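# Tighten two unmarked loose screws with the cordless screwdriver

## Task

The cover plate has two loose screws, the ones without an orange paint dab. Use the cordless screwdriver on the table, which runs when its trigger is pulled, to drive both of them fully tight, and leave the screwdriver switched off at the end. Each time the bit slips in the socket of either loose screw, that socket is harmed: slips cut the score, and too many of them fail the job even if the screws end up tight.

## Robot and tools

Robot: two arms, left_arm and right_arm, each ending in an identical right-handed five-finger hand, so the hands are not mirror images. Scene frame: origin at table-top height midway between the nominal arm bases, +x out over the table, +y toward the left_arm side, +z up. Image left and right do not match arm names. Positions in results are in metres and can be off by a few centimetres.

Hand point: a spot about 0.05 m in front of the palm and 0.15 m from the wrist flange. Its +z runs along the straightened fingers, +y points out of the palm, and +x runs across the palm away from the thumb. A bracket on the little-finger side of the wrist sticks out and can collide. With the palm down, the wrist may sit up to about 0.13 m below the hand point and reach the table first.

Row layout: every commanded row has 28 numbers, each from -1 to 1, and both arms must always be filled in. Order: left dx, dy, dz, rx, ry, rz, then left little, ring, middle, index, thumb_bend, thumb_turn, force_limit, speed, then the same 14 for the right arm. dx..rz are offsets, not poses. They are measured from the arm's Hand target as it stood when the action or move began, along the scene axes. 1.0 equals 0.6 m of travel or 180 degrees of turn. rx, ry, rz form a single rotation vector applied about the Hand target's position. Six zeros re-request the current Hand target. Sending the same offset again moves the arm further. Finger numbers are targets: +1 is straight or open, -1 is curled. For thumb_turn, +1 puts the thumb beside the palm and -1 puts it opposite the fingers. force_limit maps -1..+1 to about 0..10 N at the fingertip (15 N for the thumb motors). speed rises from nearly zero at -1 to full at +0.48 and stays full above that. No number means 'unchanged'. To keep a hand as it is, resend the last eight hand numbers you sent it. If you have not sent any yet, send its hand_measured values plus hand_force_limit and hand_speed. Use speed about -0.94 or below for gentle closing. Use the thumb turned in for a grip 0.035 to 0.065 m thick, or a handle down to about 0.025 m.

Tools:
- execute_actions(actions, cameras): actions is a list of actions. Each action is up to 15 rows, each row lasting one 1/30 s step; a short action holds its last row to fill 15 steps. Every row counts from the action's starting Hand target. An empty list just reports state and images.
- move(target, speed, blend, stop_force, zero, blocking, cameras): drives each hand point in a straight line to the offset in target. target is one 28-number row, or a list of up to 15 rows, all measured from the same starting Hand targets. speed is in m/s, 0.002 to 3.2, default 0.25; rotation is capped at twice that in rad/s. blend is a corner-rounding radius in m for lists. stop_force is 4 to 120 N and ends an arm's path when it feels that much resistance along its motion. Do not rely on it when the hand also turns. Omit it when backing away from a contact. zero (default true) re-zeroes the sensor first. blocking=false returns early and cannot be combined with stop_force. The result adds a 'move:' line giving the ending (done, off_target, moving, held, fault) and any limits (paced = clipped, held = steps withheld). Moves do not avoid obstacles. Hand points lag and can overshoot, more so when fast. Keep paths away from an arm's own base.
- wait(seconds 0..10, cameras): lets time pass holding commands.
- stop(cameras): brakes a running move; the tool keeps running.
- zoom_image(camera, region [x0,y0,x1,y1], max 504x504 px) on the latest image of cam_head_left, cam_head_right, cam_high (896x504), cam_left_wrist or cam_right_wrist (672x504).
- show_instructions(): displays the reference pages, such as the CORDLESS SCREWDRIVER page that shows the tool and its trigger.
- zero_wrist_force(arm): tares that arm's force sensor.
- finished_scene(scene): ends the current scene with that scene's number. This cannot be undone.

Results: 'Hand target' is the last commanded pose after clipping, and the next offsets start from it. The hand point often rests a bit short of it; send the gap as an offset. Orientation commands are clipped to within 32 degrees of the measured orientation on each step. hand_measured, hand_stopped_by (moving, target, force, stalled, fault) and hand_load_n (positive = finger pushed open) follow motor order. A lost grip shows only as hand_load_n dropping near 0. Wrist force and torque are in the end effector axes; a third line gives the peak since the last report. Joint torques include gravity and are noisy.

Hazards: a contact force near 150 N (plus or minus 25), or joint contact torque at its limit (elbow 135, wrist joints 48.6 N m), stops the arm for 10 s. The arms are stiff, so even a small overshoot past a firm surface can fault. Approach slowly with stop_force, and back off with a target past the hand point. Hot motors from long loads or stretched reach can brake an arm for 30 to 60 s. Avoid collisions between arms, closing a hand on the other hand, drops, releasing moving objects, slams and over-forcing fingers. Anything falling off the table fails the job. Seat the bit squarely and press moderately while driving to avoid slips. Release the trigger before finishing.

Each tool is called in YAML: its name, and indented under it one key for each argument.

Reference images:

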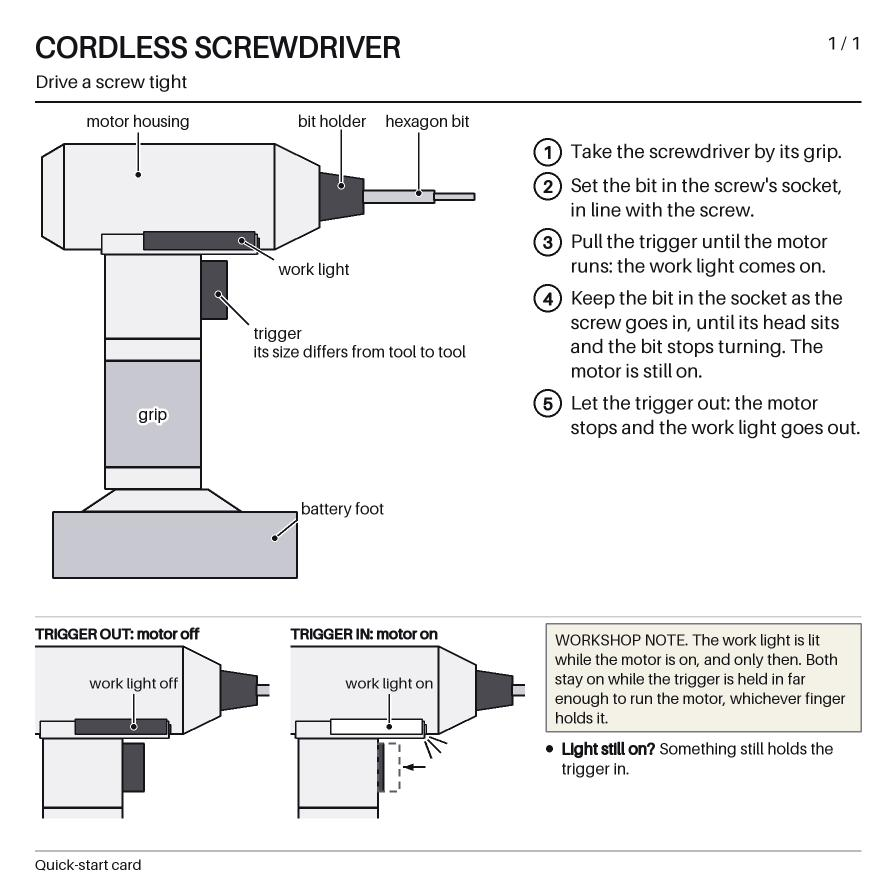

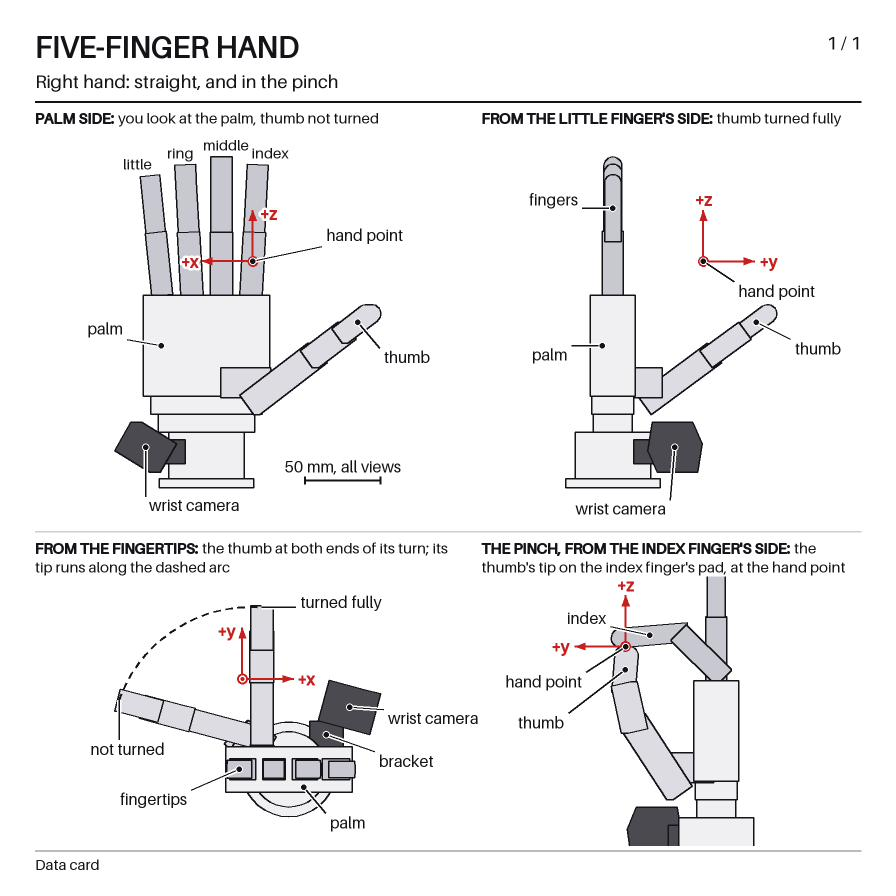

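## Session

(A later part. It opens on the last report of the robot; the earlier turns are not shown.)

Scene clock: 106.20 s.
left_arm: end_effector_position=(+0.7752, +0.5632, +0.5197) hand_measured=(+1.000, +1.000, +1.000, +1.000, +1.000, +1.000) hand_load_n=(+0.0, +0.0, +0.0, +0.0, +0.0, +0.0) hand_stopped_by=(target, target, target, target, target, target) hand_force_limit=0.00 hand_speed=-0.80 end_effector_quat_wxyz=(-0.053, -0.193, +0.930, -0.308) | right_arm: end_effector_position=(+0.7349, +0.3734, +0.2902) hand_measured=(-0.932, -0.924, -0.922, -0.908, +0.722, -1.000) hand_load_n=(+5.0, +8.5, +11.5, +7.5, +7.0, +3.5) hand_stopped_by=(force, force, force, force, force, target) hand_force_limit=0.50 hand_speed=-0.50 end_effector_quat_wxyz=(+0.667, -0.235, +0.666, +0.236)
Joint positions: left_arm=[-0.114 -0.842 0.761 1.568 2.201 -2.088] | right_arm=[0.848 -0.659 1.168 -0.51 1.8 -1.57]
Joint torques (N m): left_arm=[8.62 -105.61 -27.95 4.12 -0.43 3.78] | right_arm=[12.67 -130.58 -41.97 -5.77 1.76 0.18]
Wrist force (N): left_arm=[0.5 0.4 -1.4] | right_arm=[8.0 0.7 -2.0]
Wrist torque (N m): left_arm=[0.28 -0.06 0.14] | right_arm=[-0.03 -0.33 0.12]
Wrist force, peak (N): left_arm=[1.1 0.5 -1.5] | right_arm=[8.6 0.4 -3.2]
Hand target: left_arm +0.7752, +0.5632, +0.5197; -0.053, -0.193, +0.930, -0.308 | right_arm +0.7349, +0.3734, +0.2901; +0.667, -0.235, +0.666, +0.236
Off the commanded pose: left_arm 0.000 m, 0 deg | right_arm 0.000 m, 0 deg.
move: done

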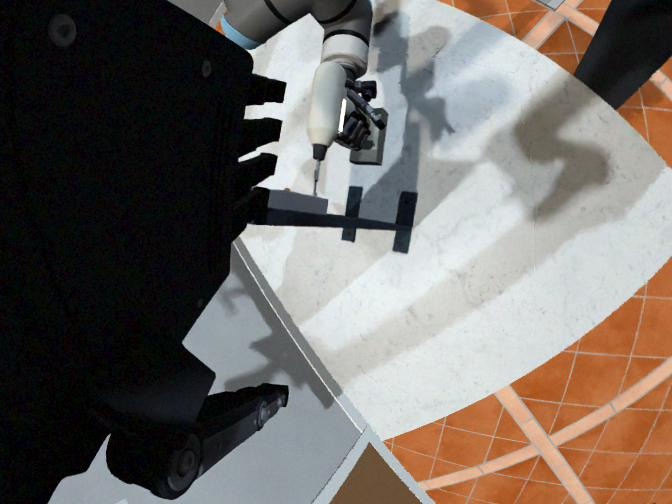

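move:
  target: [0,0,0,0,0,0,1,1,1,1,1,1,0,-0.8,-0.0027,-0.0019,0,0,0,0,-0.98,-0.98,-0.98,-0.865,-0.95,-1,0.5,-0.5]
  cameras: ["cam_left_wrist"]

zoom_image:
  camera: "cam_left_wrist"
  region: [295, 100, 385, 210]

zoom_image:
  camera: "cam_left_wrist"
  region: [308, 176, 328, 201]

move:
  target: [-0.067,0.008,-0.05,-0.151,-0.16,-0.001,1,1,1,1,1,1,0,-0.8,0,0,0,0,0,0,-0.98,-0.98,-0.98,-0.865,-0.95,-1,0.5,-0.5]
  speed: 0.2
  cameras: ["cam_left_wrist"]

zoom_image:
  camera: "cam_left_wrist"
  region: [380, 190, 415, 225]

Scene clock: 108.27 s.
left_arm: end_effector_position=(+0.7752, +0.5632, +0.5197) hand_measured=(+1.000, +1.000, +1.000, +1.000, +1.000, +1.000) hand_load_n=(+0.0, +0.0, +0.0, +0.0, +0.0, -0.5) hand_stopped_by=(target, target, target, target, target, target) hand_force_limit=0.00 hand_speed=-0.80 end_effector_quat_wxyz=(-0.053, -0.193, +0.930, -0.308) | right_arm: end_effector_position=(+0.7332, +0.3723, +0.2901) hand_measured=(-0.932, -0.924, -0.922, -0.864, +0.722, -1.000) hand_load_n=(+4.5, +8.5, +11.5, +5.0, +7.0, +3.5) hand_stopped_by=(force, force, force, target, force, target) hand_force_limit=0.50 hand_speed=-0.50 end_effector_quat_wxyz=(+0.667, -0.235, +0.666, +0.236)
Joint positions: left_arm=[-0.114 -0.842 0.761 1.568 2.201 -2.088] | right_arm=[0.849 -0.662 1.173 -0.513 1.801 -1.57]
Joint torques (N m): left_arm=[6.74 -103.94 -26.94 2.8 -0.61 3.37] | right_arm=[12.7 -125.55 -43.36 -5.98 2.04 0.11]
Wrist force (N): left_arm=[0.7 0.5 -1.5] | right_arm=[8.4 0.4 -1.1]
Wrist torque (N m): left_arm=[0.29 -0.08 0.14] | right_arm=[-0.04 -0.33 0.16]
Wrist force, peak (N): left_arm=[1.1 0.9 -1.6] | right_arm=[8.4 0.7 -1.9]
Hand target: left_arm +0.7752, +0.5632, +0.5197; -0.053, -0.193, +0.930, -0.308 | right_arm +0.7333, +0.3723, +0.2901; +0.667, -0.235, +0.666, +0.236
Off the commanded pose: left_arm 0.000 m, 0 deg | right_arm 0.000 m, 0 deg.
move: done

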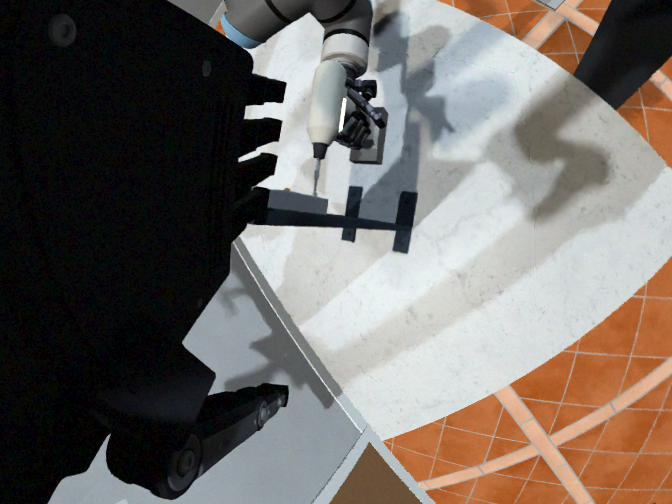

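Scaled by 4.582 (camera's finer frame: 960x720).

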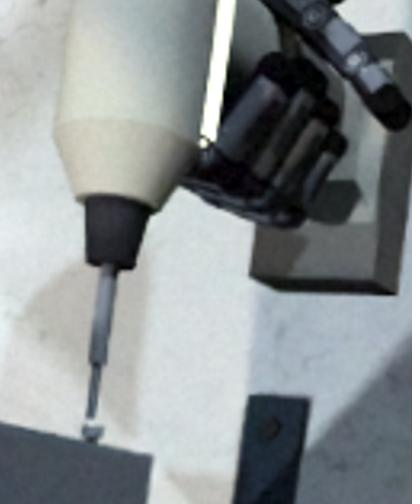

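Scaled by 20.160 (camera's finer frame: 960x720).

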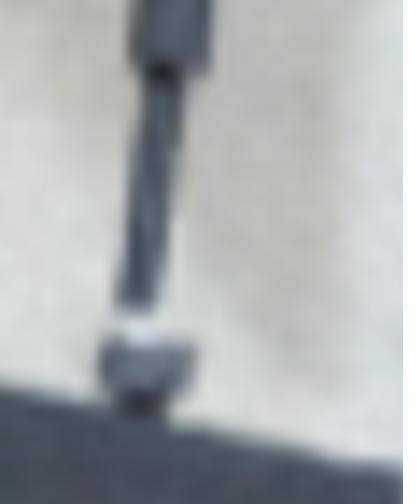

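Scene clock: 110.53 s.
left_arm: end_effector_position=(+0.7349, +0.5680, +0.4897) hand_measured=(+1.000, +1.000, +1.000, +1.000, +1.000, +1.000) hand_load_n=(+0.0, +0.0, +0.0, +0.0, +0.0, -0.5) hand_stopped_by=(target, target, target, target, target, target) hand_force_limit=0.00 hand_speed=-0.80 end_effector_quat_wxyz=(+0.134, -0.092, +0.817, -0.553) | right_arm: end_effector_position=(+0.7333, +0.3723, +0.2901) hand_measured=(-0.932, -0.924, -0.922, -0.864, +0.722, -1.000) hand_load_n=(+4.5, +8.0, +11.5, +4.5, +6.5, +3.0) hand_stopped_by=(force, force, force, target, force, target) hand_force_limit=0.50 hand_speed=-0.50 end_effector_quat_wxyz=(+0.667, -0.235, +0.666, +0.236)
Joint positions: left_arm=[0.014 -1.116 1.33 0.687 2.676 -2.171] | right_arm=[0.849 -0.662 1.173 -0.513 1.801 -1.57]
Joint torques (N m): left_arm=[-12.21 -51.63 -50.7 -1.42 3.22 3.2] | right_arm=[6.99 -113.37 -46.47 -1.76 0.11 -0.06]
Wrist force (N): left_arm=[0.3 -0.2 -0.9] | right_arm=[8.3 0.4 -0.7]
Wrist torque (N m): left_arm=[0.01 -0.03 0.03] | right_arm=[-0.08 -0.32 0.15]
Wrist force, peak (N): left_arm=[0.7 0.5 -1.7] | right_arm=[8.5 0.3 -1.1]
Hand target: left_arm +0.7350, +0.5680, +0.4897; +0.134, -0.092, +0.817, -0.553 | right_arm +0.7333, +0.3723, +0.2901; +0.667, -0.235, +0.666, +0.236
Off the commanded pose: left_arm 0.000 m, 0 deg | right_arm 0.000 m, 0 deg.
move: done

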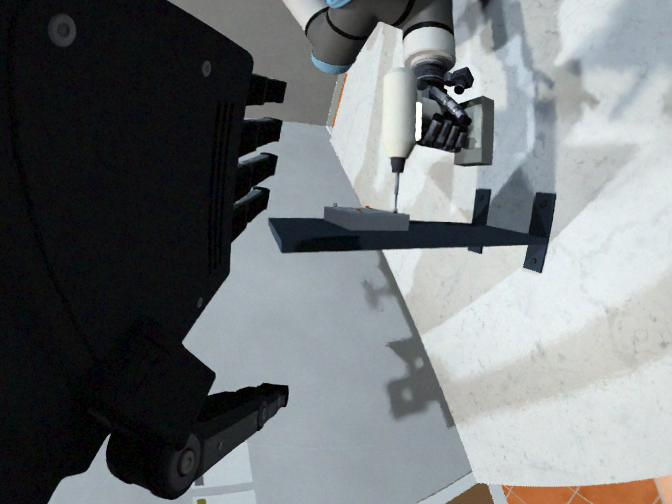

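Scaled by 14.400 (camera's finer frame: 960x720).

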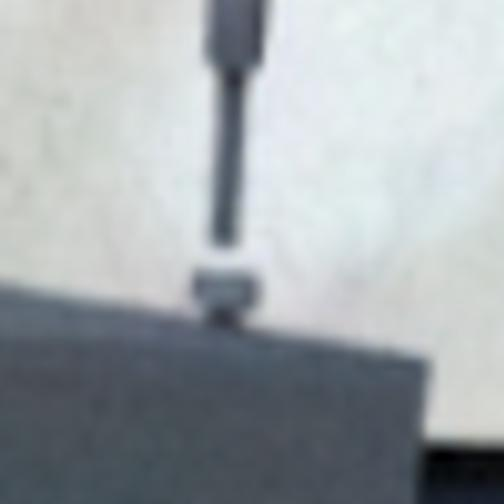

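move:
  target: [0,0,0,0,0,0,1,1,1,1,1,1,0,-0.8,-0.0014,0.0019,0.0003,0,0,0,-0.98,-0.98,-0.98,-0.97,-0.95,-1,0.5,-0.5]
  speed: 0.02

zoom_image:
  camera: "cam_left_wrist"
  region: [380, 190, 415, 225]

move:
  target: [0.067,-0.008,0.05,0.151,0.16,0.001,1,1,1,1,1,1,0,-0.8,0,0,0,0,0,0,-0.98,-0.98,-0.98,-0.97,-0.95,-1,0.5,-0.5]
  speed: 0.15
  cameras: ["cam_left_wrist"]

zoom_image:
  camera: "cam_left_wrist"
  region: [308, 176, 328, 201]

Scene clock: 112.27 s.
left_arm: end_effector_position=(+0.7350, +0.5680, +0.4897) hand_measured=(+1.000, +1.000, +1.000, +1.000, +1.000, +1.000) hand_load_n=(+0.0, +0.0, +0.0, +0.0, +0.0, -0.5) hand_stopped_by=(target, target, target, target, target, target) hand_force_limit=0.00 hand_speed=-0.80 end_effector_quat_wxyz=(+0.134, -0.092, +0.817, -0.553) | right_arm: end_effector_position=(+0.7324, +0.3734, +0.2903) hand_measured=(-0.932, -0.924, -0.922, -0.920, +0.722, -1.000) hand_load_n=(+5.0, +8.0, +11.5, +13.0, +7.0, +3.5) hand_stopped_by=(force, force, force, force, force, target) hand_force_limit=0.50 hand_speed=-0.50 end_effector_quat_wxyz=(+0.667, -0.235, +0.666, +0.236)
Joint positions: left_arm=[0.013 -1.116 1.33 0.687 2.676 -2.171] | right_arm=[0.85 -0.661 1.171 -0.512 1.802 -1.57]
Joint torques (N m): left_arm=[-12.59 -53.13 -49.59 3.31 3.9 3.84] | right_arm=[9.55 -114.47 -47.35 -2.08 1.8 -0.42]
Wrist force (N): left_arm=[0.1 0.2 -0.8] | right_arm=[8.2 0.3 -0.6]
Wrist torque (N m): left_arm=[0.06 0.01 0.02] | right_arm=[-0.09 -0.31 0.14]
Wrist force, peak (N): left_arm=[-0.2 0.3 -1.4] | right_arm=[8.5 0.5 -0.9]
Hand target: left_arm +0.7350, +0.5680, +0.4897; +0.134, -0.092, +0.817, -0.553 | right_arm +0.7324, +0.3734, +0.2903; +0.667, -0.235, +0.666, +0.236
Off the commanded pose: left_arm 0.000 m, 0 deg | right_arm 0.000 m, 0 deg.
move: done

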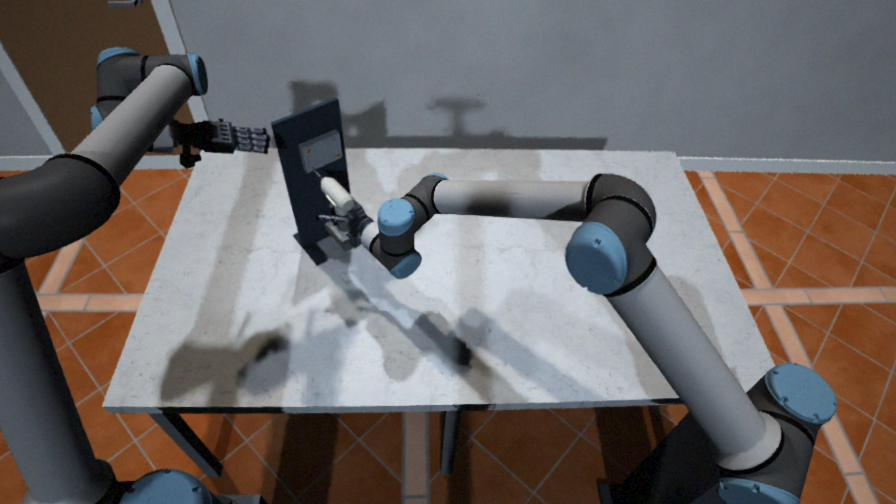

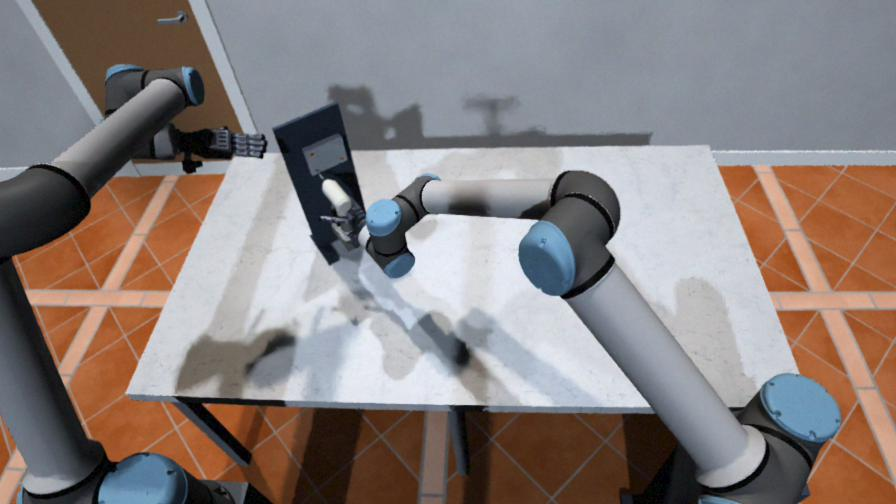

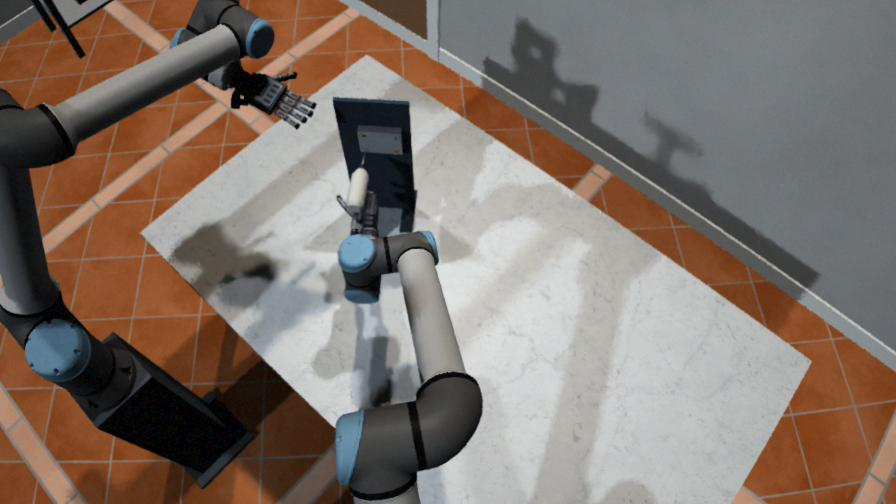

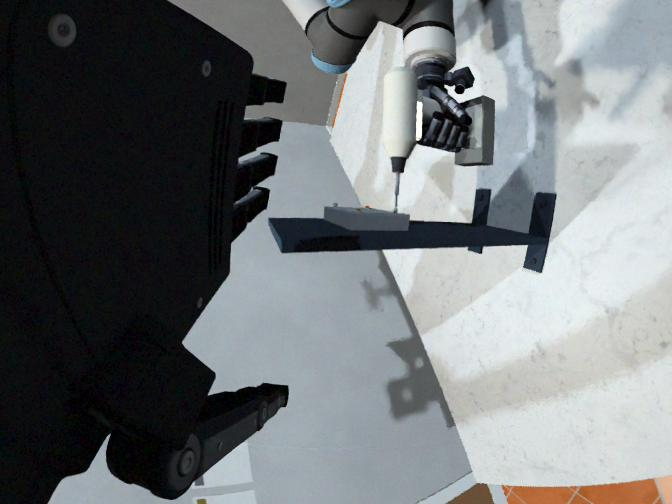

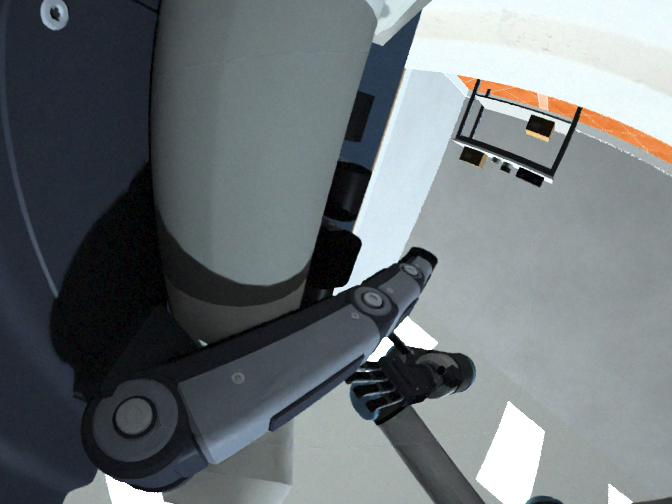

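Scaled by 14.400 (camera's finer frame: 960x720).

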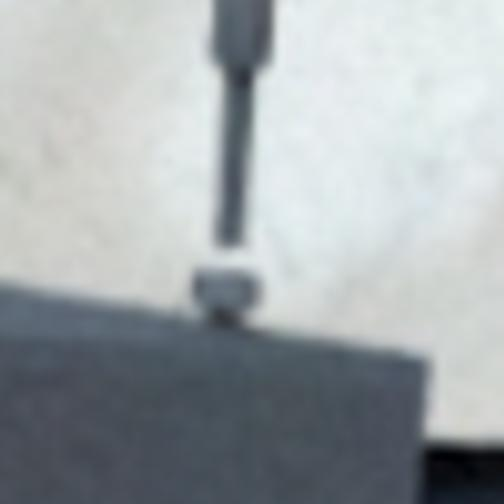

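Scene clock: 115.03 s.
left_arm: end_effector_position=(+0.7753, +0.5631, +0.5196) hand_measured=(+1.000, +1.000, +1.000, +1.000, +1.000, +1.000) hand_load_n=(+0.0, +0.0, -0.5, +0.0, +0.0, +0.0) hand_stopped_by=(target, target, target, target, target, target) hand_force_limit=0.00 hand_speed=-0.80 end_effector_quat_wxyz=(-0.053, -0.193, +0.930, -0.308) | right_arm: end_effector_position=(+0.7324, +0.3734, +0.2903) hand_measured=(-0.932, -0.924, -0.922, -0.920, +0.722, -1.000) hand_load_n=(+5.0, +8.0, +11.0, +13.5, +7.0, +3.5) hand_stopped_by=(force, force, force, force, force, target) hand_force_limit=0.50 hand_speed=-0.50 end_effector_quat_wxyz=(+0.667, -0.235, +0.666, +0.236)
Joint positions: left_arm=[-0.115 -0.842 0.761 1.568 2.201 -2.089] | right_arm=[0.85 -0.661 1.171 -0.512 1.802 -1.57]
Joint torques (N m): left_arm=[11.63 -97.77 -32.71 4.76 1.04 3.44] | right_arm=[-12.04 -125.14 -39.81 -6.25 -0.11 -0.63]
Wrist force (N): left_arm=[0.7 0.5 -1.6] | right_arm=[8.1 0.2 -0.5]
Wrist torque (N m): left_arm=[0.29 -0.09 0.15] | right_arm=[-0.11 -0.29 0.13]
Wrist force, peak (N): left_arm=[0.9 0.4 -1.7] | right_arm=[8.4 0.4 -0.5]
Hand target: left_arm +0.7752, +0.5632, +0.5197; -0.053, -0.193, +0.930, -0.308 | right_arm +0.7324, +0.3734, +0.2903; +0.667, -0.235, +0.666, +0.236
Off the commanded pose: left_arm 0.000 m, 0 deg | right_arm 0.000 m, 0 deg.
move: done

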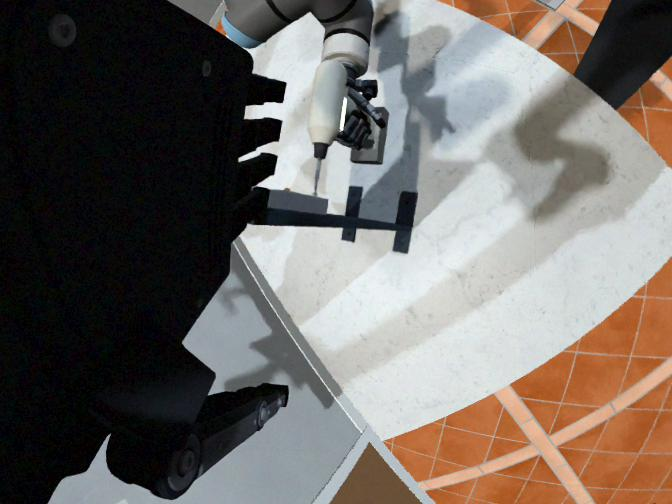

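Scaled by 20.160 (camera's finer frame: 960x720).

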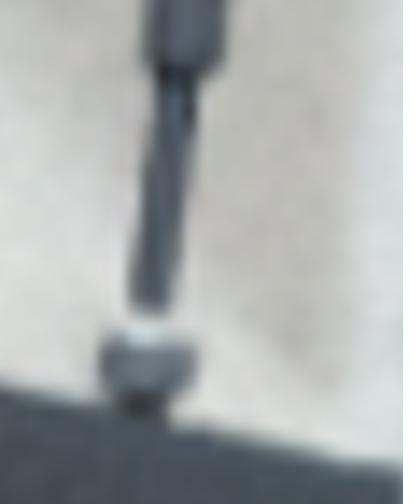

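move:
  target: [0,0,0,0,0,0,1,1,1,1,1,1,0,-0.8,0.0136,0.0097,0,0,0,0,-0.98,-0.98,-0.98,-0.97,-0.95,-1,0.5,-0.5]
  speed: 0.005
  stop_force: 4
  cameras: ["cam_left_wrist"]

zoom_image:
  camera: "cam_left_wrist"
  region: [308, 176, 328, 201]

Scene clock: 116.67 s.
left_arm: end_effector_position=(+0.7752, +0.5632, +0.5197) hand_measured=(+1.000, +1.000, +1.000, +1.000, +1.000, +1.000) hand_load_n=(+0.0, +0.0, +0.0, +0.0, +0.0, +0.0) hand_stopped_by=(target, target, target, target, target, target) hand_force_limit=0.00 hand_speed=-0.80 end_effector_quat_wxyz=(-0.053, -0.193, +0.930, -0.308) | right_arm: end_effector_position=(+0.7342, +0.3747, +0.2903) hand_measured=(-0.932, -0.924, -0.922, -0.920, +0.722, -1.000) hand_load_n=(+5.0, +8.0, +11.0, +12.5, +7.5, +3.0) hand_stopped_by=(force, force, force, force, force, target) hand_force_limit=0.50 hand_speed=-0.50 end_effector_quat_wxyz=(+0.667, -0.235, +0.666, +0.236)
Joint positions: left_arm=[-0.114 -0.842 0.761 1.568 2.201 -2.088] | right_arm=[0.85 -0.658 1.165 -0.509 1.801 -1.57]
Joint torques (N m): left_arm=[9.87 -103.29 -30.38 5.83 -0.01 4.06] | right_arm=[-0.84 -131.47 -39.06 -6.35 1.8 -0.6]
Wrist force (N): left_arm=[0.7 0.6 -1.5] | right_arm=[8.1 0.2 -1.9]
Wrist torque (N m): left_arm=[0.30 -0.09 0.15] | right_arm=[-0.10 -0.36 0.12]
Wrist force, peak (N): left_arm=[0.7 0.6 -2.0] | right_arm=[7.6 2.4 -7.1]
Hand target: left_arm +0.7752, +0.5632, +0.5197; -0.053, -0.193, +0.930, -0.308 | right_arm +0.7342, +0.3747, +0.2903; +0.667, -0.235, +0.666, +0.236 (not the last commanded pose)
Off the commanded pose: left_arm 0.000 m, 0 deg | right_arm 0.008 m, 0 deg.
move: contact (right_arm)

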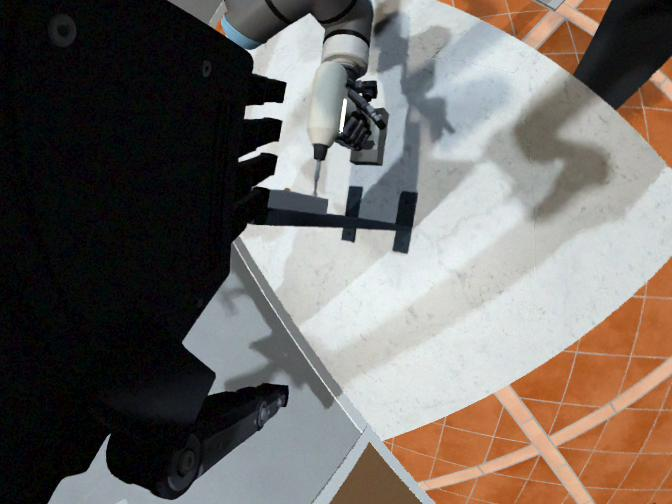

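Scaled by 20.160 (camera's finer frame: 960x720).

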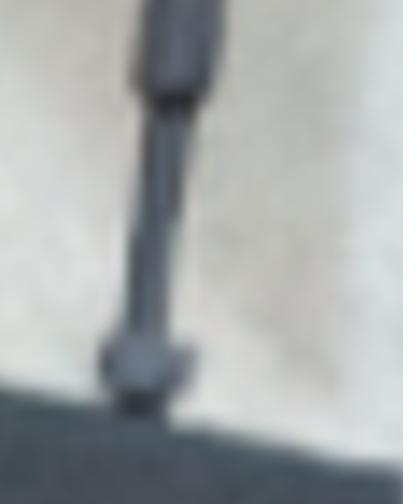

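move:
  target: [0,0,0,0,0,0,1,1,1,1,1,1,0,-0.8,0.0068,0.0048,0,0,0,0,-0.98,-0.98,-0.98,-0.97,-0.95,-1,0.5,-0.5]
  speed: 0.005
  stop_force: 7
  cameras: ["cam_left_wrist"]

zoom_image:
  camera: "cam_left_wrist"
  region: [308, 176, 328, 201]

Scene clock: 117.73 s.
left_arm: end_effector_position=(+0.7752, +0.5632, +0.5197) hand_measured=(+1.000, +1.000, +1.000, +1.000, +1.000, +1.000) hand_load_n=(+0.0, +0.0, +0.0, +0.0, +0.0, +0.0) hand_stopped_by=(target, target, target, target, target, target) hand_force_limit=0.00 hand_speed=-0.80 end_effector_quat_wxyz=(-0.053, -0.193, +0.930, -0.308) | right_arm: end_effector_position=(+0.7344, +0.3749, +0.2904) hand_measured=(-0.932, -0.924, -0.922, -0.920, +0.722, -1.000) hand_load_n=(+5.5, +8.5, +11.0, +12.0, +8.0, +2.0) hand_stopped_by=(force, force, force, force, force, target) hand_force_limit=0.50 hand_speed=-0.50 end_effector_quat_wxyz=(+0.667, -0.235, +0.666, +0.236)
Joint positions: left_arm=[-0.114 -0.842 0.761 1.568 2.201 -2.088] | right_arm=[0.85 -0.658 1.164 -0.508 1.801 -1.57]
Joint torques (N m): left_arm=[7.27 -106.38 -29.72 3.87 -0.38 3.06] | right_arm=[-2.77 -131.17 -39.44 -6.57 2.11 -0.6]
Wrist force (N): left_arm=[0.6 0.6 -1.4] | right_arm=[7.9 1.2 -4.0]
Wrist torque (N m): left_arm=[0.30 -0.08 0.14] | right_arm=[-0.01 -0.43 0.09]
Wrist force, peak (N): left_arm=[0.9 0.7 -1.7] | right_arm=[7.5 1.9 -10.4]
Hand target: left_arm +0.7752, +0.5632, +0.5197; -0.053, -0.193, +0.930, -0.308 | right_arm +0.7344, +0.3749, +0.2905; +0.667, -0.235, +0.666, +0.236 (not the last commanded pose)
Off the commanded pose: left_arm 0.000 m, 0 deg | right_arm 0.005 m, 0 deg.
move: contact (right_arm)

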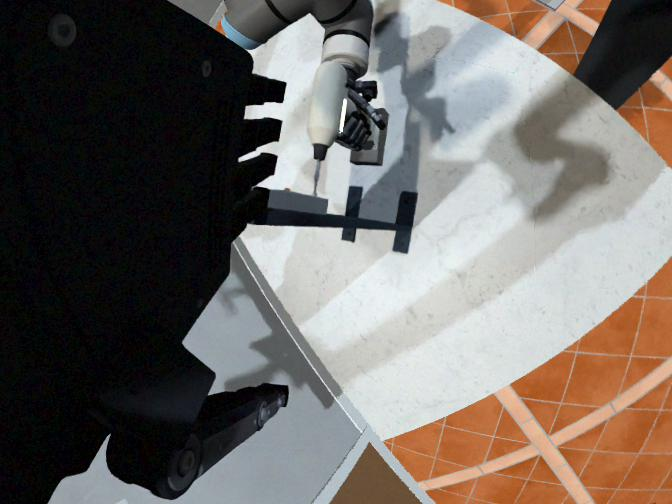

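Scaled by 20.160 (camera's finer frame: 960x720).

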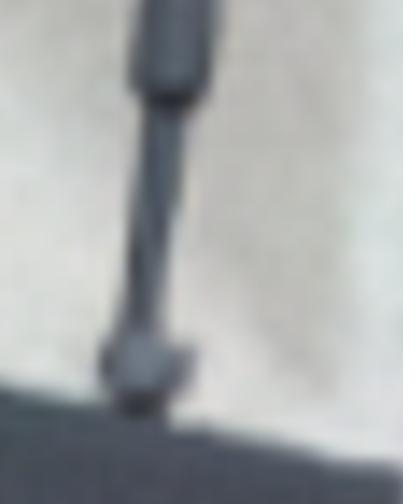

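move:
  target: [-0.067,0.008,-0.05,-0.151,-0.16,-0.001,1,1,1,1,1,1,0,-0.8,0,0,0,0,0,0,-0.98,-0.98,-0.98,-0.97,-0.95,-1,0.5,-0.5]
  speed: 0.15
  cameras: ["cam_left_wrist"]

zoom_image:
  camera: "cam_left_wrist"
  region: [390, 200, 406, 216]

move:
  target: [0,0,0,0,0,0,1,1,1,1,1,1,0,-0.8,-0.0027,-0.0019,0,0,0,0,-0.98,-0.98,-0.98,-0.97,-0.95,-1,0.5,-0.5]
  speed: 0.02
  cameras: ["cam_left_wrist"]

zoom_image:
  camera: "cam_left_wrist"
  region: [390, 200, 406, 216]

move:
  target: [0.067,-0.008,0.05,0.151,0.16,0.001,1,1,1,1,1,1,0,-0.8,0,0,0,0,0,0,-0.98,-0.98,-0.98,-0.97,-0.95,-1,0.5,-0.5]
  speed: 0.15
  cameras: ["cam_left_wrist"]

zoom_image:
  camera: "cam_left_wrist"
  region: [308, 182, 324, 198]

Scene clock: 120.80 s.
left_arm: end_effector_position=(+0.7349, +0.5681, +0.4897) hand_measured=(+1.000, +1.000, +1.000, +1.000, +1.000, +1.000) hand_load_n=(+0.0, +0.0, +0.0, +0.0, +0.0, -0.5) hand_stopped_by=(target, target, target, target, target, target) hand_force_limit=0.00 hand_speed=-0.80 end_effector_quat_wxyz=(+0.134, -0.092, +0.817, -0.553) | right_arm: end_effector_position=(+0.7344, +0.3749, +0.2905) hand_measured=(-0.932, -0.924, -0.922, -0.920, +0.722, -1.000) hand_load_n=(+5.5, +8.5, +10.5, +12.0, +8.0, +2.0) hand_stopped_by=(force, force, force, force, force, target) hand_force_limit=0.50 hand_speed=-0.50 end_effector_quat_wxyz=(+0.667, -0.235, +0.666, +0.236)
Joint positions: left_arm=[0.014 -1.116 1.33 0.687 2.676 -2.171] | right_arm=[0.85 -0.658 1.164 -0.508 1.801 -1.57]
Joint torques (N m): left_arm=[-15.75 -51.59 -49.5 1.03 2.26 3.69] | right_arm=[9.38 -130.03 -44.22 -4.43 2.07 -0.42]
Wrist force (N): left_arm=[-0.5 0.0 -0.9] | right_arm=[7.8 0.9 -4.1]
Wrist torque (N m): left_arm=[0.04 0.09 -0.02] | right_arm=[-0.06 -0.45 0.07]
Wrist force, peak (N): left_arm=[1.1 0.8 -1.4] | right_arm=[8.2 1.2 -4.7]
Hand target: left_arm +0.7350, +0.5680, +0.4897; +0.134, -0.092, +0.817, -0.553 | right_arm +0.7344, +0.3749, +0.2905; +0.667, -0.235, +0.666, +0.236
Off the commanded pose: left_arm 0.000 m, 0 deg | right_arm 0.000 m, 0 deg.
move: done

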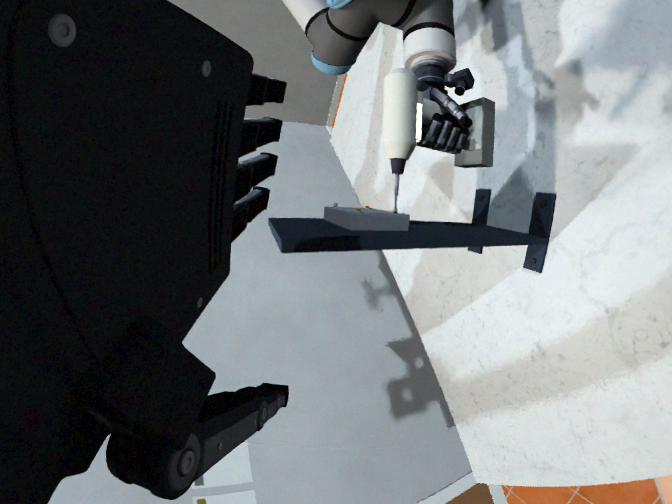

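Scaled by 31.500 (camera's finer frame: 960x720).

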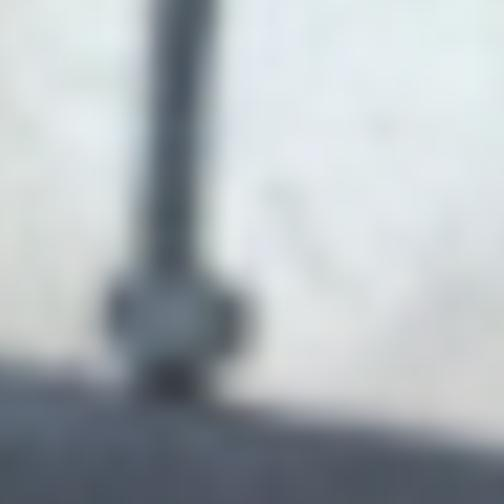

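Scene clock: 121.50 s.
left_arm: end_effector_position=(+0.7350, +0.5680, +0.4897) hand_measured=(+1.000, +1.000, +1.000, +1.000, +1.000, +1.000) hand_load_n=(+0.0, +0.0, +0.0, +0.0, +0.0, +0.0) hand_stopped_by=(target, target, target, target, target, target) hand_force_limit=0.00 hand_speed=-0.80 end_effector_quat_wxyz=(+0.134, -0.092, +0.817, -0.553) | right_arm: end_effector_position=(+0.7327, +0.3737, +0.2905) hand_measured=(-0.932, -0.924, -0.922, -0.920, +0.722, -1.000) hand_load_n=(+5.0, +8.0, +11.0, +12.0, +8.0, +2.5) hand_stopped_by=(force, force, force, force, force, target) hand_force_limit=0.50 hand_speed=-0.50 end_effector_quat_wxyz=(+0.667, -0.235, +0.666, +0.236)
Joint positions: left_arm=[0.013 -1.116 1.33 0.687 2.676 -2.171] | right_arm=[0.85 -0.661 1.17 -0.511 1.802 -1.57]
Joint torques (N m): left_arm=[-12 -50.64 -50.47 -0.04 3.76 3.79] | right_arm=[11.59 -123.21 -45 -5.8 1.99 -0.58]
Wrist force (N): left_arm=[0.1 -0.1 -0.6] | right_arm=[7.8 0.2 -0.8]
Wrist torque (N m): left_arm=[0.01 -0.01 0.01] | right_arm=[-0.11 -0.25 0.11]
Wrist force, peak (N): left_arm=[-0.2 0.1 -1.1] | right_arm=[8.1 0.8 -4.2]
Hand target: left_arm +0.7350, +0.5680, +0.4897; +0.134, -0.092, +0.817, -0.553 | right_arm +0.7328, +0.3737, +0.2905; +0.667, -0.235, +0.666, +0.236
Off the commanded pose: left_arm 0.000 m, 0 deg | right_arm 0.000 m, 0 deg.
move: done

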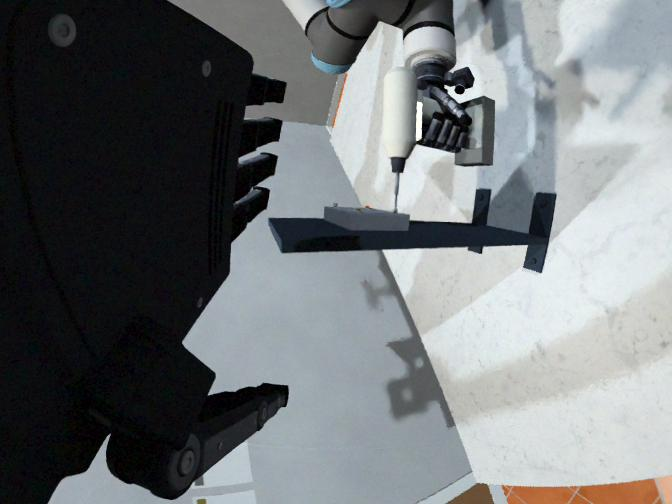

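Scaled by 31.500 (camera's finer frame: 960x720).

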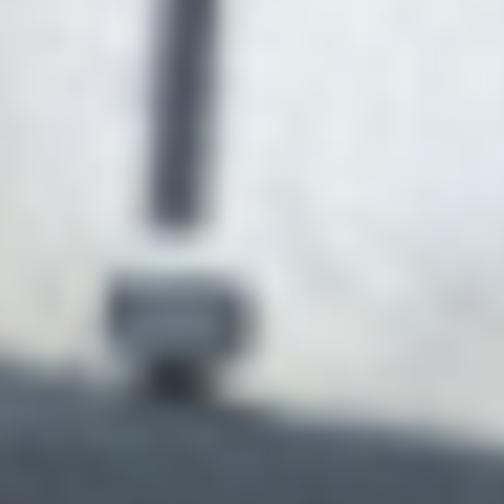

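Scene clock: 124.27 s.
left_arm: end_effector_position=(+0.7753, +0.5631, +0.5196) hand_measured=(+1.000, +1.000, +1.000, +1.000, +1.000, +1.000) hand_load_n=(+0.0, +0.0, -0.5, +0.0, +0.0, +0.0) hand_stopped_by=(target, target, target, target, target, target) hand_force_limit=0.00 hand_speed=-0.80 end_effector_quat_wxyz=(-0.053, -0.193, +0.930, -0.308) | right_arm: end_effector_position=(+0.7328, +0.3737, +0.2905) hand_measured=(-0.932, -0.924, -0.922, -0.920, +0.722, -1.000) hand_load_n=(+5.0, +8.0, +11.0, +12.5, +8.0, +3.0) hand_stopped_by=(force, force, force, force, force, target) hand_force_limit=0.50 hand_speed=-0.50 end_effector_quat_wxyz=(+0.667, -0.235, +0.666, +0.236)
Joint positions: left_arm=[-0.115 -0.842 0.761 1.568 2.201 -2.089] | right_arm=[0.85 -0.661 1.17 -0.511 1.802 -1.57]
Joint torques (N m): left_arm=[8.76 -95.45 -32.52 4.74 0.74 3.79] | right_arm=[3.24 -111.56 -45.36 -2.13 0.27 -0.79]
Wrist force (N): left_arm=[0.6 0.8 -1.6] | right_arm=[8.0 0.4 -1.0]
Wrist torque (N m): left_arm=[0.34 -0.07 0.15] | right_arm=[-0.06 -0.27 0.13]
Wrist force, peak (N): left_arm=[0.8 0.4 -1.8] | right_arm=[8.4 0.6 -0.7]
Hand target: left_arm +0.7752, +0.5632, +0.5197; -0.053, -0.193, +0.930, -0.308 | right_arm +0.7328, +0.3737, +0.2905; +0.667, -0.235, +0.666, +0.236
Off the commanded pose: left_arm 0.000 m, 0 deg | right_arm 0.000 m, 0 deg.
move: done

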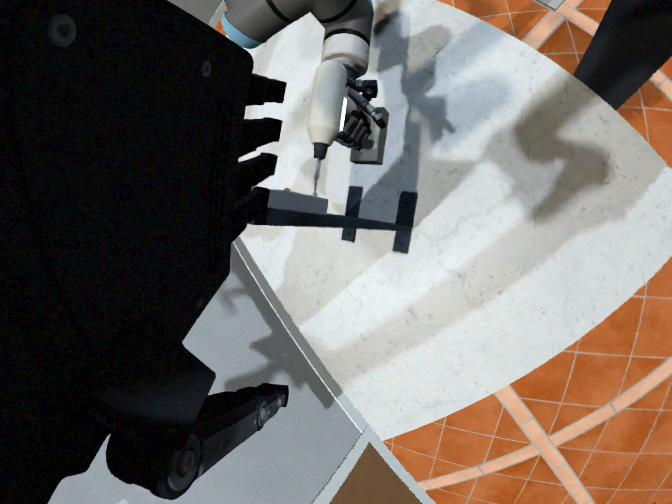

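Scaled by 31.500 (camera's finer frame: 960x720).

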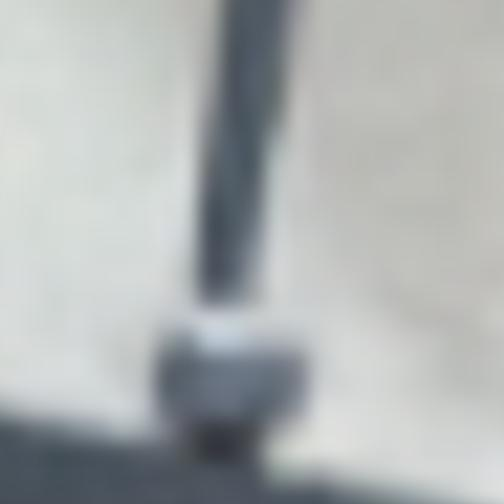

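move:
  target: [0,0,0,0,0,0,1,1,1,1,1,1,0,-0.8,0.0001,0.0022,0.0005,0,0,0,-0.98,-0.98,-0.98,-0.97,-0.95,-1,0.5,-0.5]
  speed: 0.02
  cameras: ["cam_left_wrist"]

zoom_image:
  camera: "cam_left_wrist"
  region: [308, 182, 324, 198]

move:
  target: [-0.067,0.008,-0.05,-0.151,-0.16,-0.001,1,1,1,1,1,1,0,-0.8,0,0,0,0,0,0,-0.98,-0.98,-0.98,-0.97,-0.95,-1,0.5,-0.5]
  speed: 0.15
  cameras: ["cam_left_wrist"]

zoom_image:
  camera: "cam_left_wrist"
  region: [390, 200, 406, 216]

Scene clock: 125.23 s.
left_arm: end_effector_position=(+0.7752, +0.5632, +0.5197) hand_measured=(+1.000, +1.000, +1.000, +1.000, +1.000, +1.000) hand_load_n=(+0.0, +0.0, +0.0, +0.0, +0.0, +0.0) hand_stopped_by=(target, target, target, target, target, target) hand_force_limit=0.00 hand_speed=-0.80 end_effector_quat_wxyz=(-0.053, -0.193, +0.930, -0.308) | right_arm: end_effector_position=(+0.7328, +0.3751, +0.2908) hand_measured=(-0.932, -0.924, -0.922, -0.920, +0.722, -1.000) hand_load_n=(+5.0, +8.0, +10.5, +12.5, +8.0, +3.0) hand_stopped_by=(force, force, force, force, force, target) hand_force_limit=0.50 hand_speed=-0.50 end_effector_quat_wxyz=(+0.667, -0.235, +0.666, +0.236)
Joint positions: left_arm=[-0.114 -0.842 0.761 1.568 2.201 -2.088] | right_arm=[0.851 -0.659 1.166 -0.509 1.803 -1.57]
Joint torques (N m): left_arm=[10.42 -100.41 -30.56 6.69 -0.53 4] | right_arm=[12.19 -117.95 -45.09 -2.33 2 -0.62]
Wrist force (N): left_arm=[0.9 0.2 -1.4] | right_arm=[7.9 0.4 -0.6]
Wrist torque (N m): left_arm=[0.25 -0.13 0.15] | right_arm=[-0.09 -0.27 0.13]
Wrist force, peak (N): left_arm=[1.0 0.4 -1.9] | right_arm=[8.4 0.2 -0.9]
Hand target: left_arm +0.7752, +0.5632, +0.5197; -0.053, -0.193, +0.930, -0.308 | right_arm +0.7328, +0.3751, +0.2908; +0.667, -0.235, +0.666, +0.236
Off the commanded pose: left_arm 0.000 m, 0 deg | right_arm 0.000 m, 0 deg.
move: done

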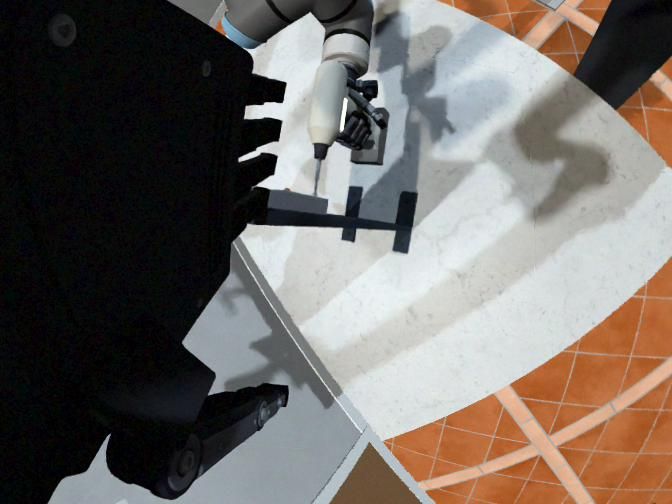

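Scaled by 31.500 (camera's finer frame: 960x720).

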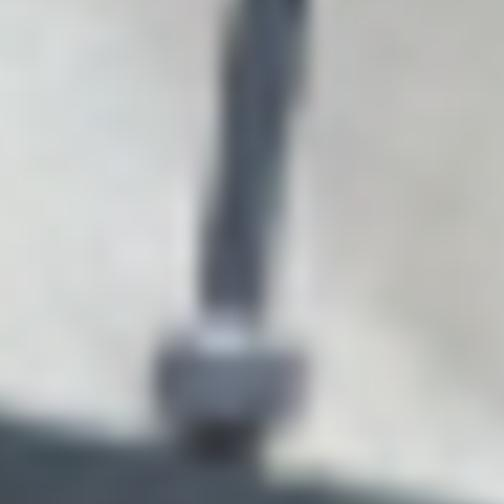

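Scene clock: 128.00 s.
left_arm: end_effector_position=(+0.7349, +0.5681, +0.4897) hand_measured=(+1.000, +1.000, +1.000, +1.000, +1.000, +1.000) hand_load_n=(+0.0, +0.0, +0.0, +0.0, +0.0, -0.5) hand_stopped_by=(target, target, target, target, target, target) hand_force_limit=0.00 hand_speed=-0.80 end_effector_quat_wxyz=(+0.134, -0.092, +0.817, -0.553) | right_arm: end_effector_position=(+0.7328, +0.3751, +0.2908) hand_measured=(-0.932, -0.924, -0.922, -0.920, +0.722, -1.000) hand_load_n=(+4.5, +8.0, +11.0, +12.0, +8.0, +3.0) hand_stopped_by=(force, force, force, force, force, target) hand_force_limit=0.50 hand_speed=-0.50 end_effector_quat_wxyz=(+0.667, -0.235, +0.666, +0.236)
Joint positions: left_arm=[0.014 -1.116 1.33 0.687 2.676 -2.171] | right_arm=[0.851 -0.659 1.166 -0.509 1.803 -1.57]
Joint torques (N m): left_arm=[-14.51 -52.43 -50.28 1.21 2.3 3.41] | right_arm=[5.76 -127.61 -41.98 -6.11 0.01 -0.51]
Wrist force (N): left_arm=[0.2 0.2 -0.6] | right_arm=[8.2 0.2 -0.8]
Wrist torque (N m): left_arm=[0.05 -0.02 0.03] | right_arm=[-0.09 -0.30 0.13]
Wrist force, peak (N): left_arm=[0.5 0.2 -1.9] | right_arm=[8.5 0.3 -1.1]
Hand target: left_arm +0.7350, +0.5680, +0.4897; +0.134, -0.092, +0.817, -0.553 | right_arm +0.7328, +0.3751, +0.2908; +0.667, -0.235, +0.666, +0.236
Off the commanded pose: left_arm 0.000 m, 0 deg | right_arm 0.000 m, 0 deg.
move: done

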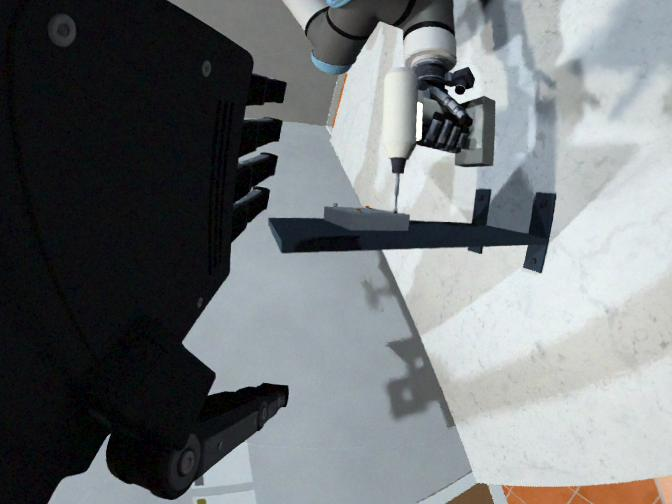

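Scaled by 31.500 (camera's finer frame: 960x720).

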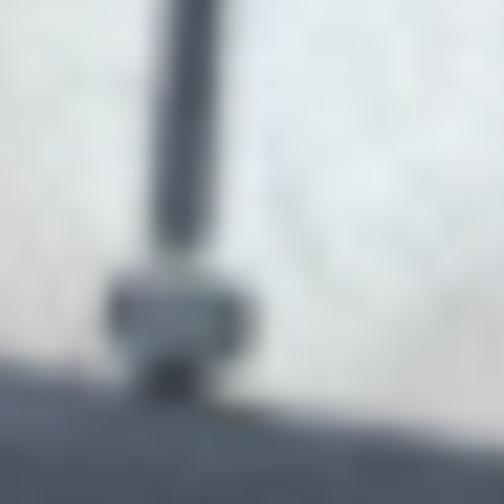

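move:
  target: [0,0,0,0,0,0,1,1,1,1,1,1,0,-0.8,0.0136,0.0097,0,0,0,0,-0.98,-0.98,-0.98,-0.97,-0.95,-1,0.5,-0.5]
  speed: 0.005
  stop_force: 4
  cameras: ["cam_left_wrist"]

zoom_image:
  camera: "cam_left_wrist"
  region: [390, 200, 406, 216]

zoom_image:
  camera: "cam_left_wrist"
  region: [310, 140, 450, 245]

Scene clock: 130.03 s.
left_arm: end_effector_position=(+0.7350, +0.5680, +0.4897) hand_measured=(+1.000, +1.000, +1.000, +1.000, +1.000, +1.000) hand_load_n=(+0.0, +0.0, +0.0, -0.5, +0.0, +0.0) hand_stopped_by=(target, target, target, target, target, target) hand_force_limit=0.00 hand_speed=-0.80 end_effector_quat_wxyz=(+0.134, -0.092, +0.817, -0.553) | right_arm: end_effector_position=(+0.7365, +0.3776, +0.2907) hand_measured=(-0.932, -0.924, -0.922, -0.920, +0.722, -1.000) hand_load_n=(+4.5, +8.0, +10.5, +12.5, +8.0, +2.5) hand_stopped_by=(force, force, force, force, force, target) hand_force_limit=0.50 hand_speed=-0.50 end_effector_quat_wxyz=(+0.667, -0.235, +0.666, +0.236)
Joint positions: left_arm=[0.013 -1.116 1.33 0.687 2.676 -2.171] | right_arm=[0.85 -0.653 1.154 -0.503 1.801 -1.57]
Joint torques (N m): left_arm=[-11.84 -52.14 -50.83 5.4 3.43 3.93] | right_arm=[1.39 -129.7 -42.06 -5.2 1.62 -0.59]
Wrist force (N): left_arm=[0.2 0.0 -0.9] | right_arm=[7.0 1.6 -5.8]
Wrist torque (N m): left_arm=[0.05 0.00 0.02] | right_arm=[-0.04 -0.41 -0.84]
Wrist force, peak (N): left_arm=[-0.2 0.2 -1.1] | right_arm=[8.6 1.6 -8.5]
Hand target: left_arm +0.7350, +0.5680, +0.4897; +0.134, -0.092, +0.817, -0.553 | right_arm +0.7365, +0.3777, +0.2908; +0.667, -0.235, +0.666, +0.236 (not the last commanded pose)
Off the commanded pose: left_arm 0.000 m, 0 deg | right_arm 0.006 m, 0 deg.
move: contact (right_arm)

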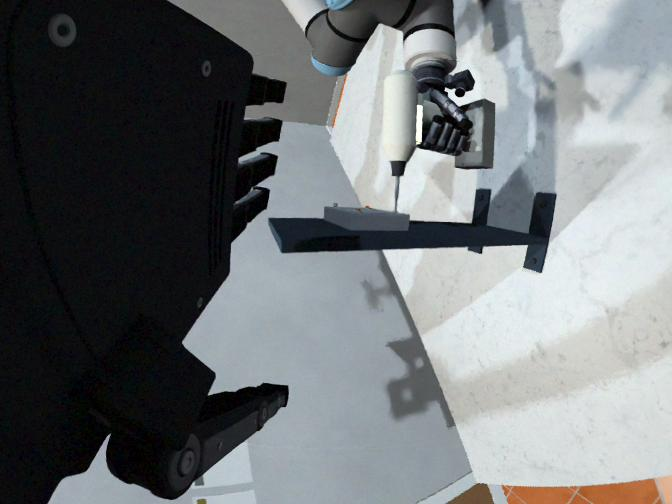

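Scaled by 31.500 (camera's finer frame: 960x720).

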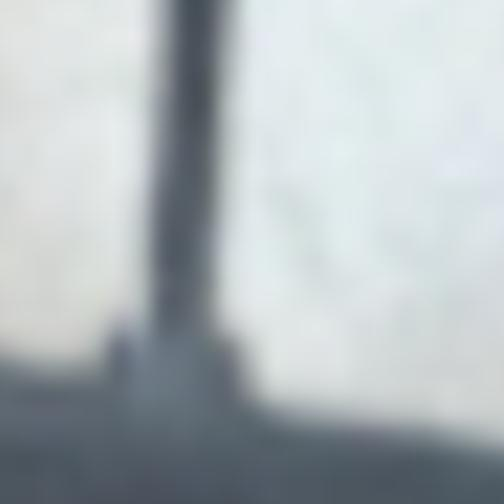

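Scaled by 3.600 (camera's finer frame: 960x720).

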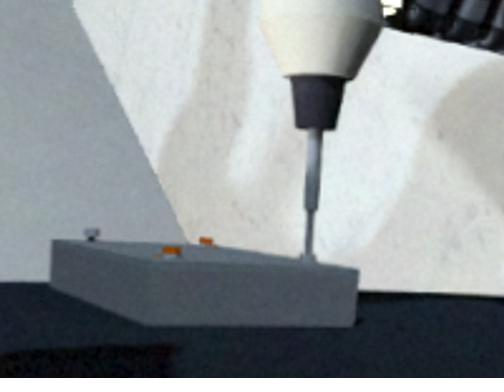

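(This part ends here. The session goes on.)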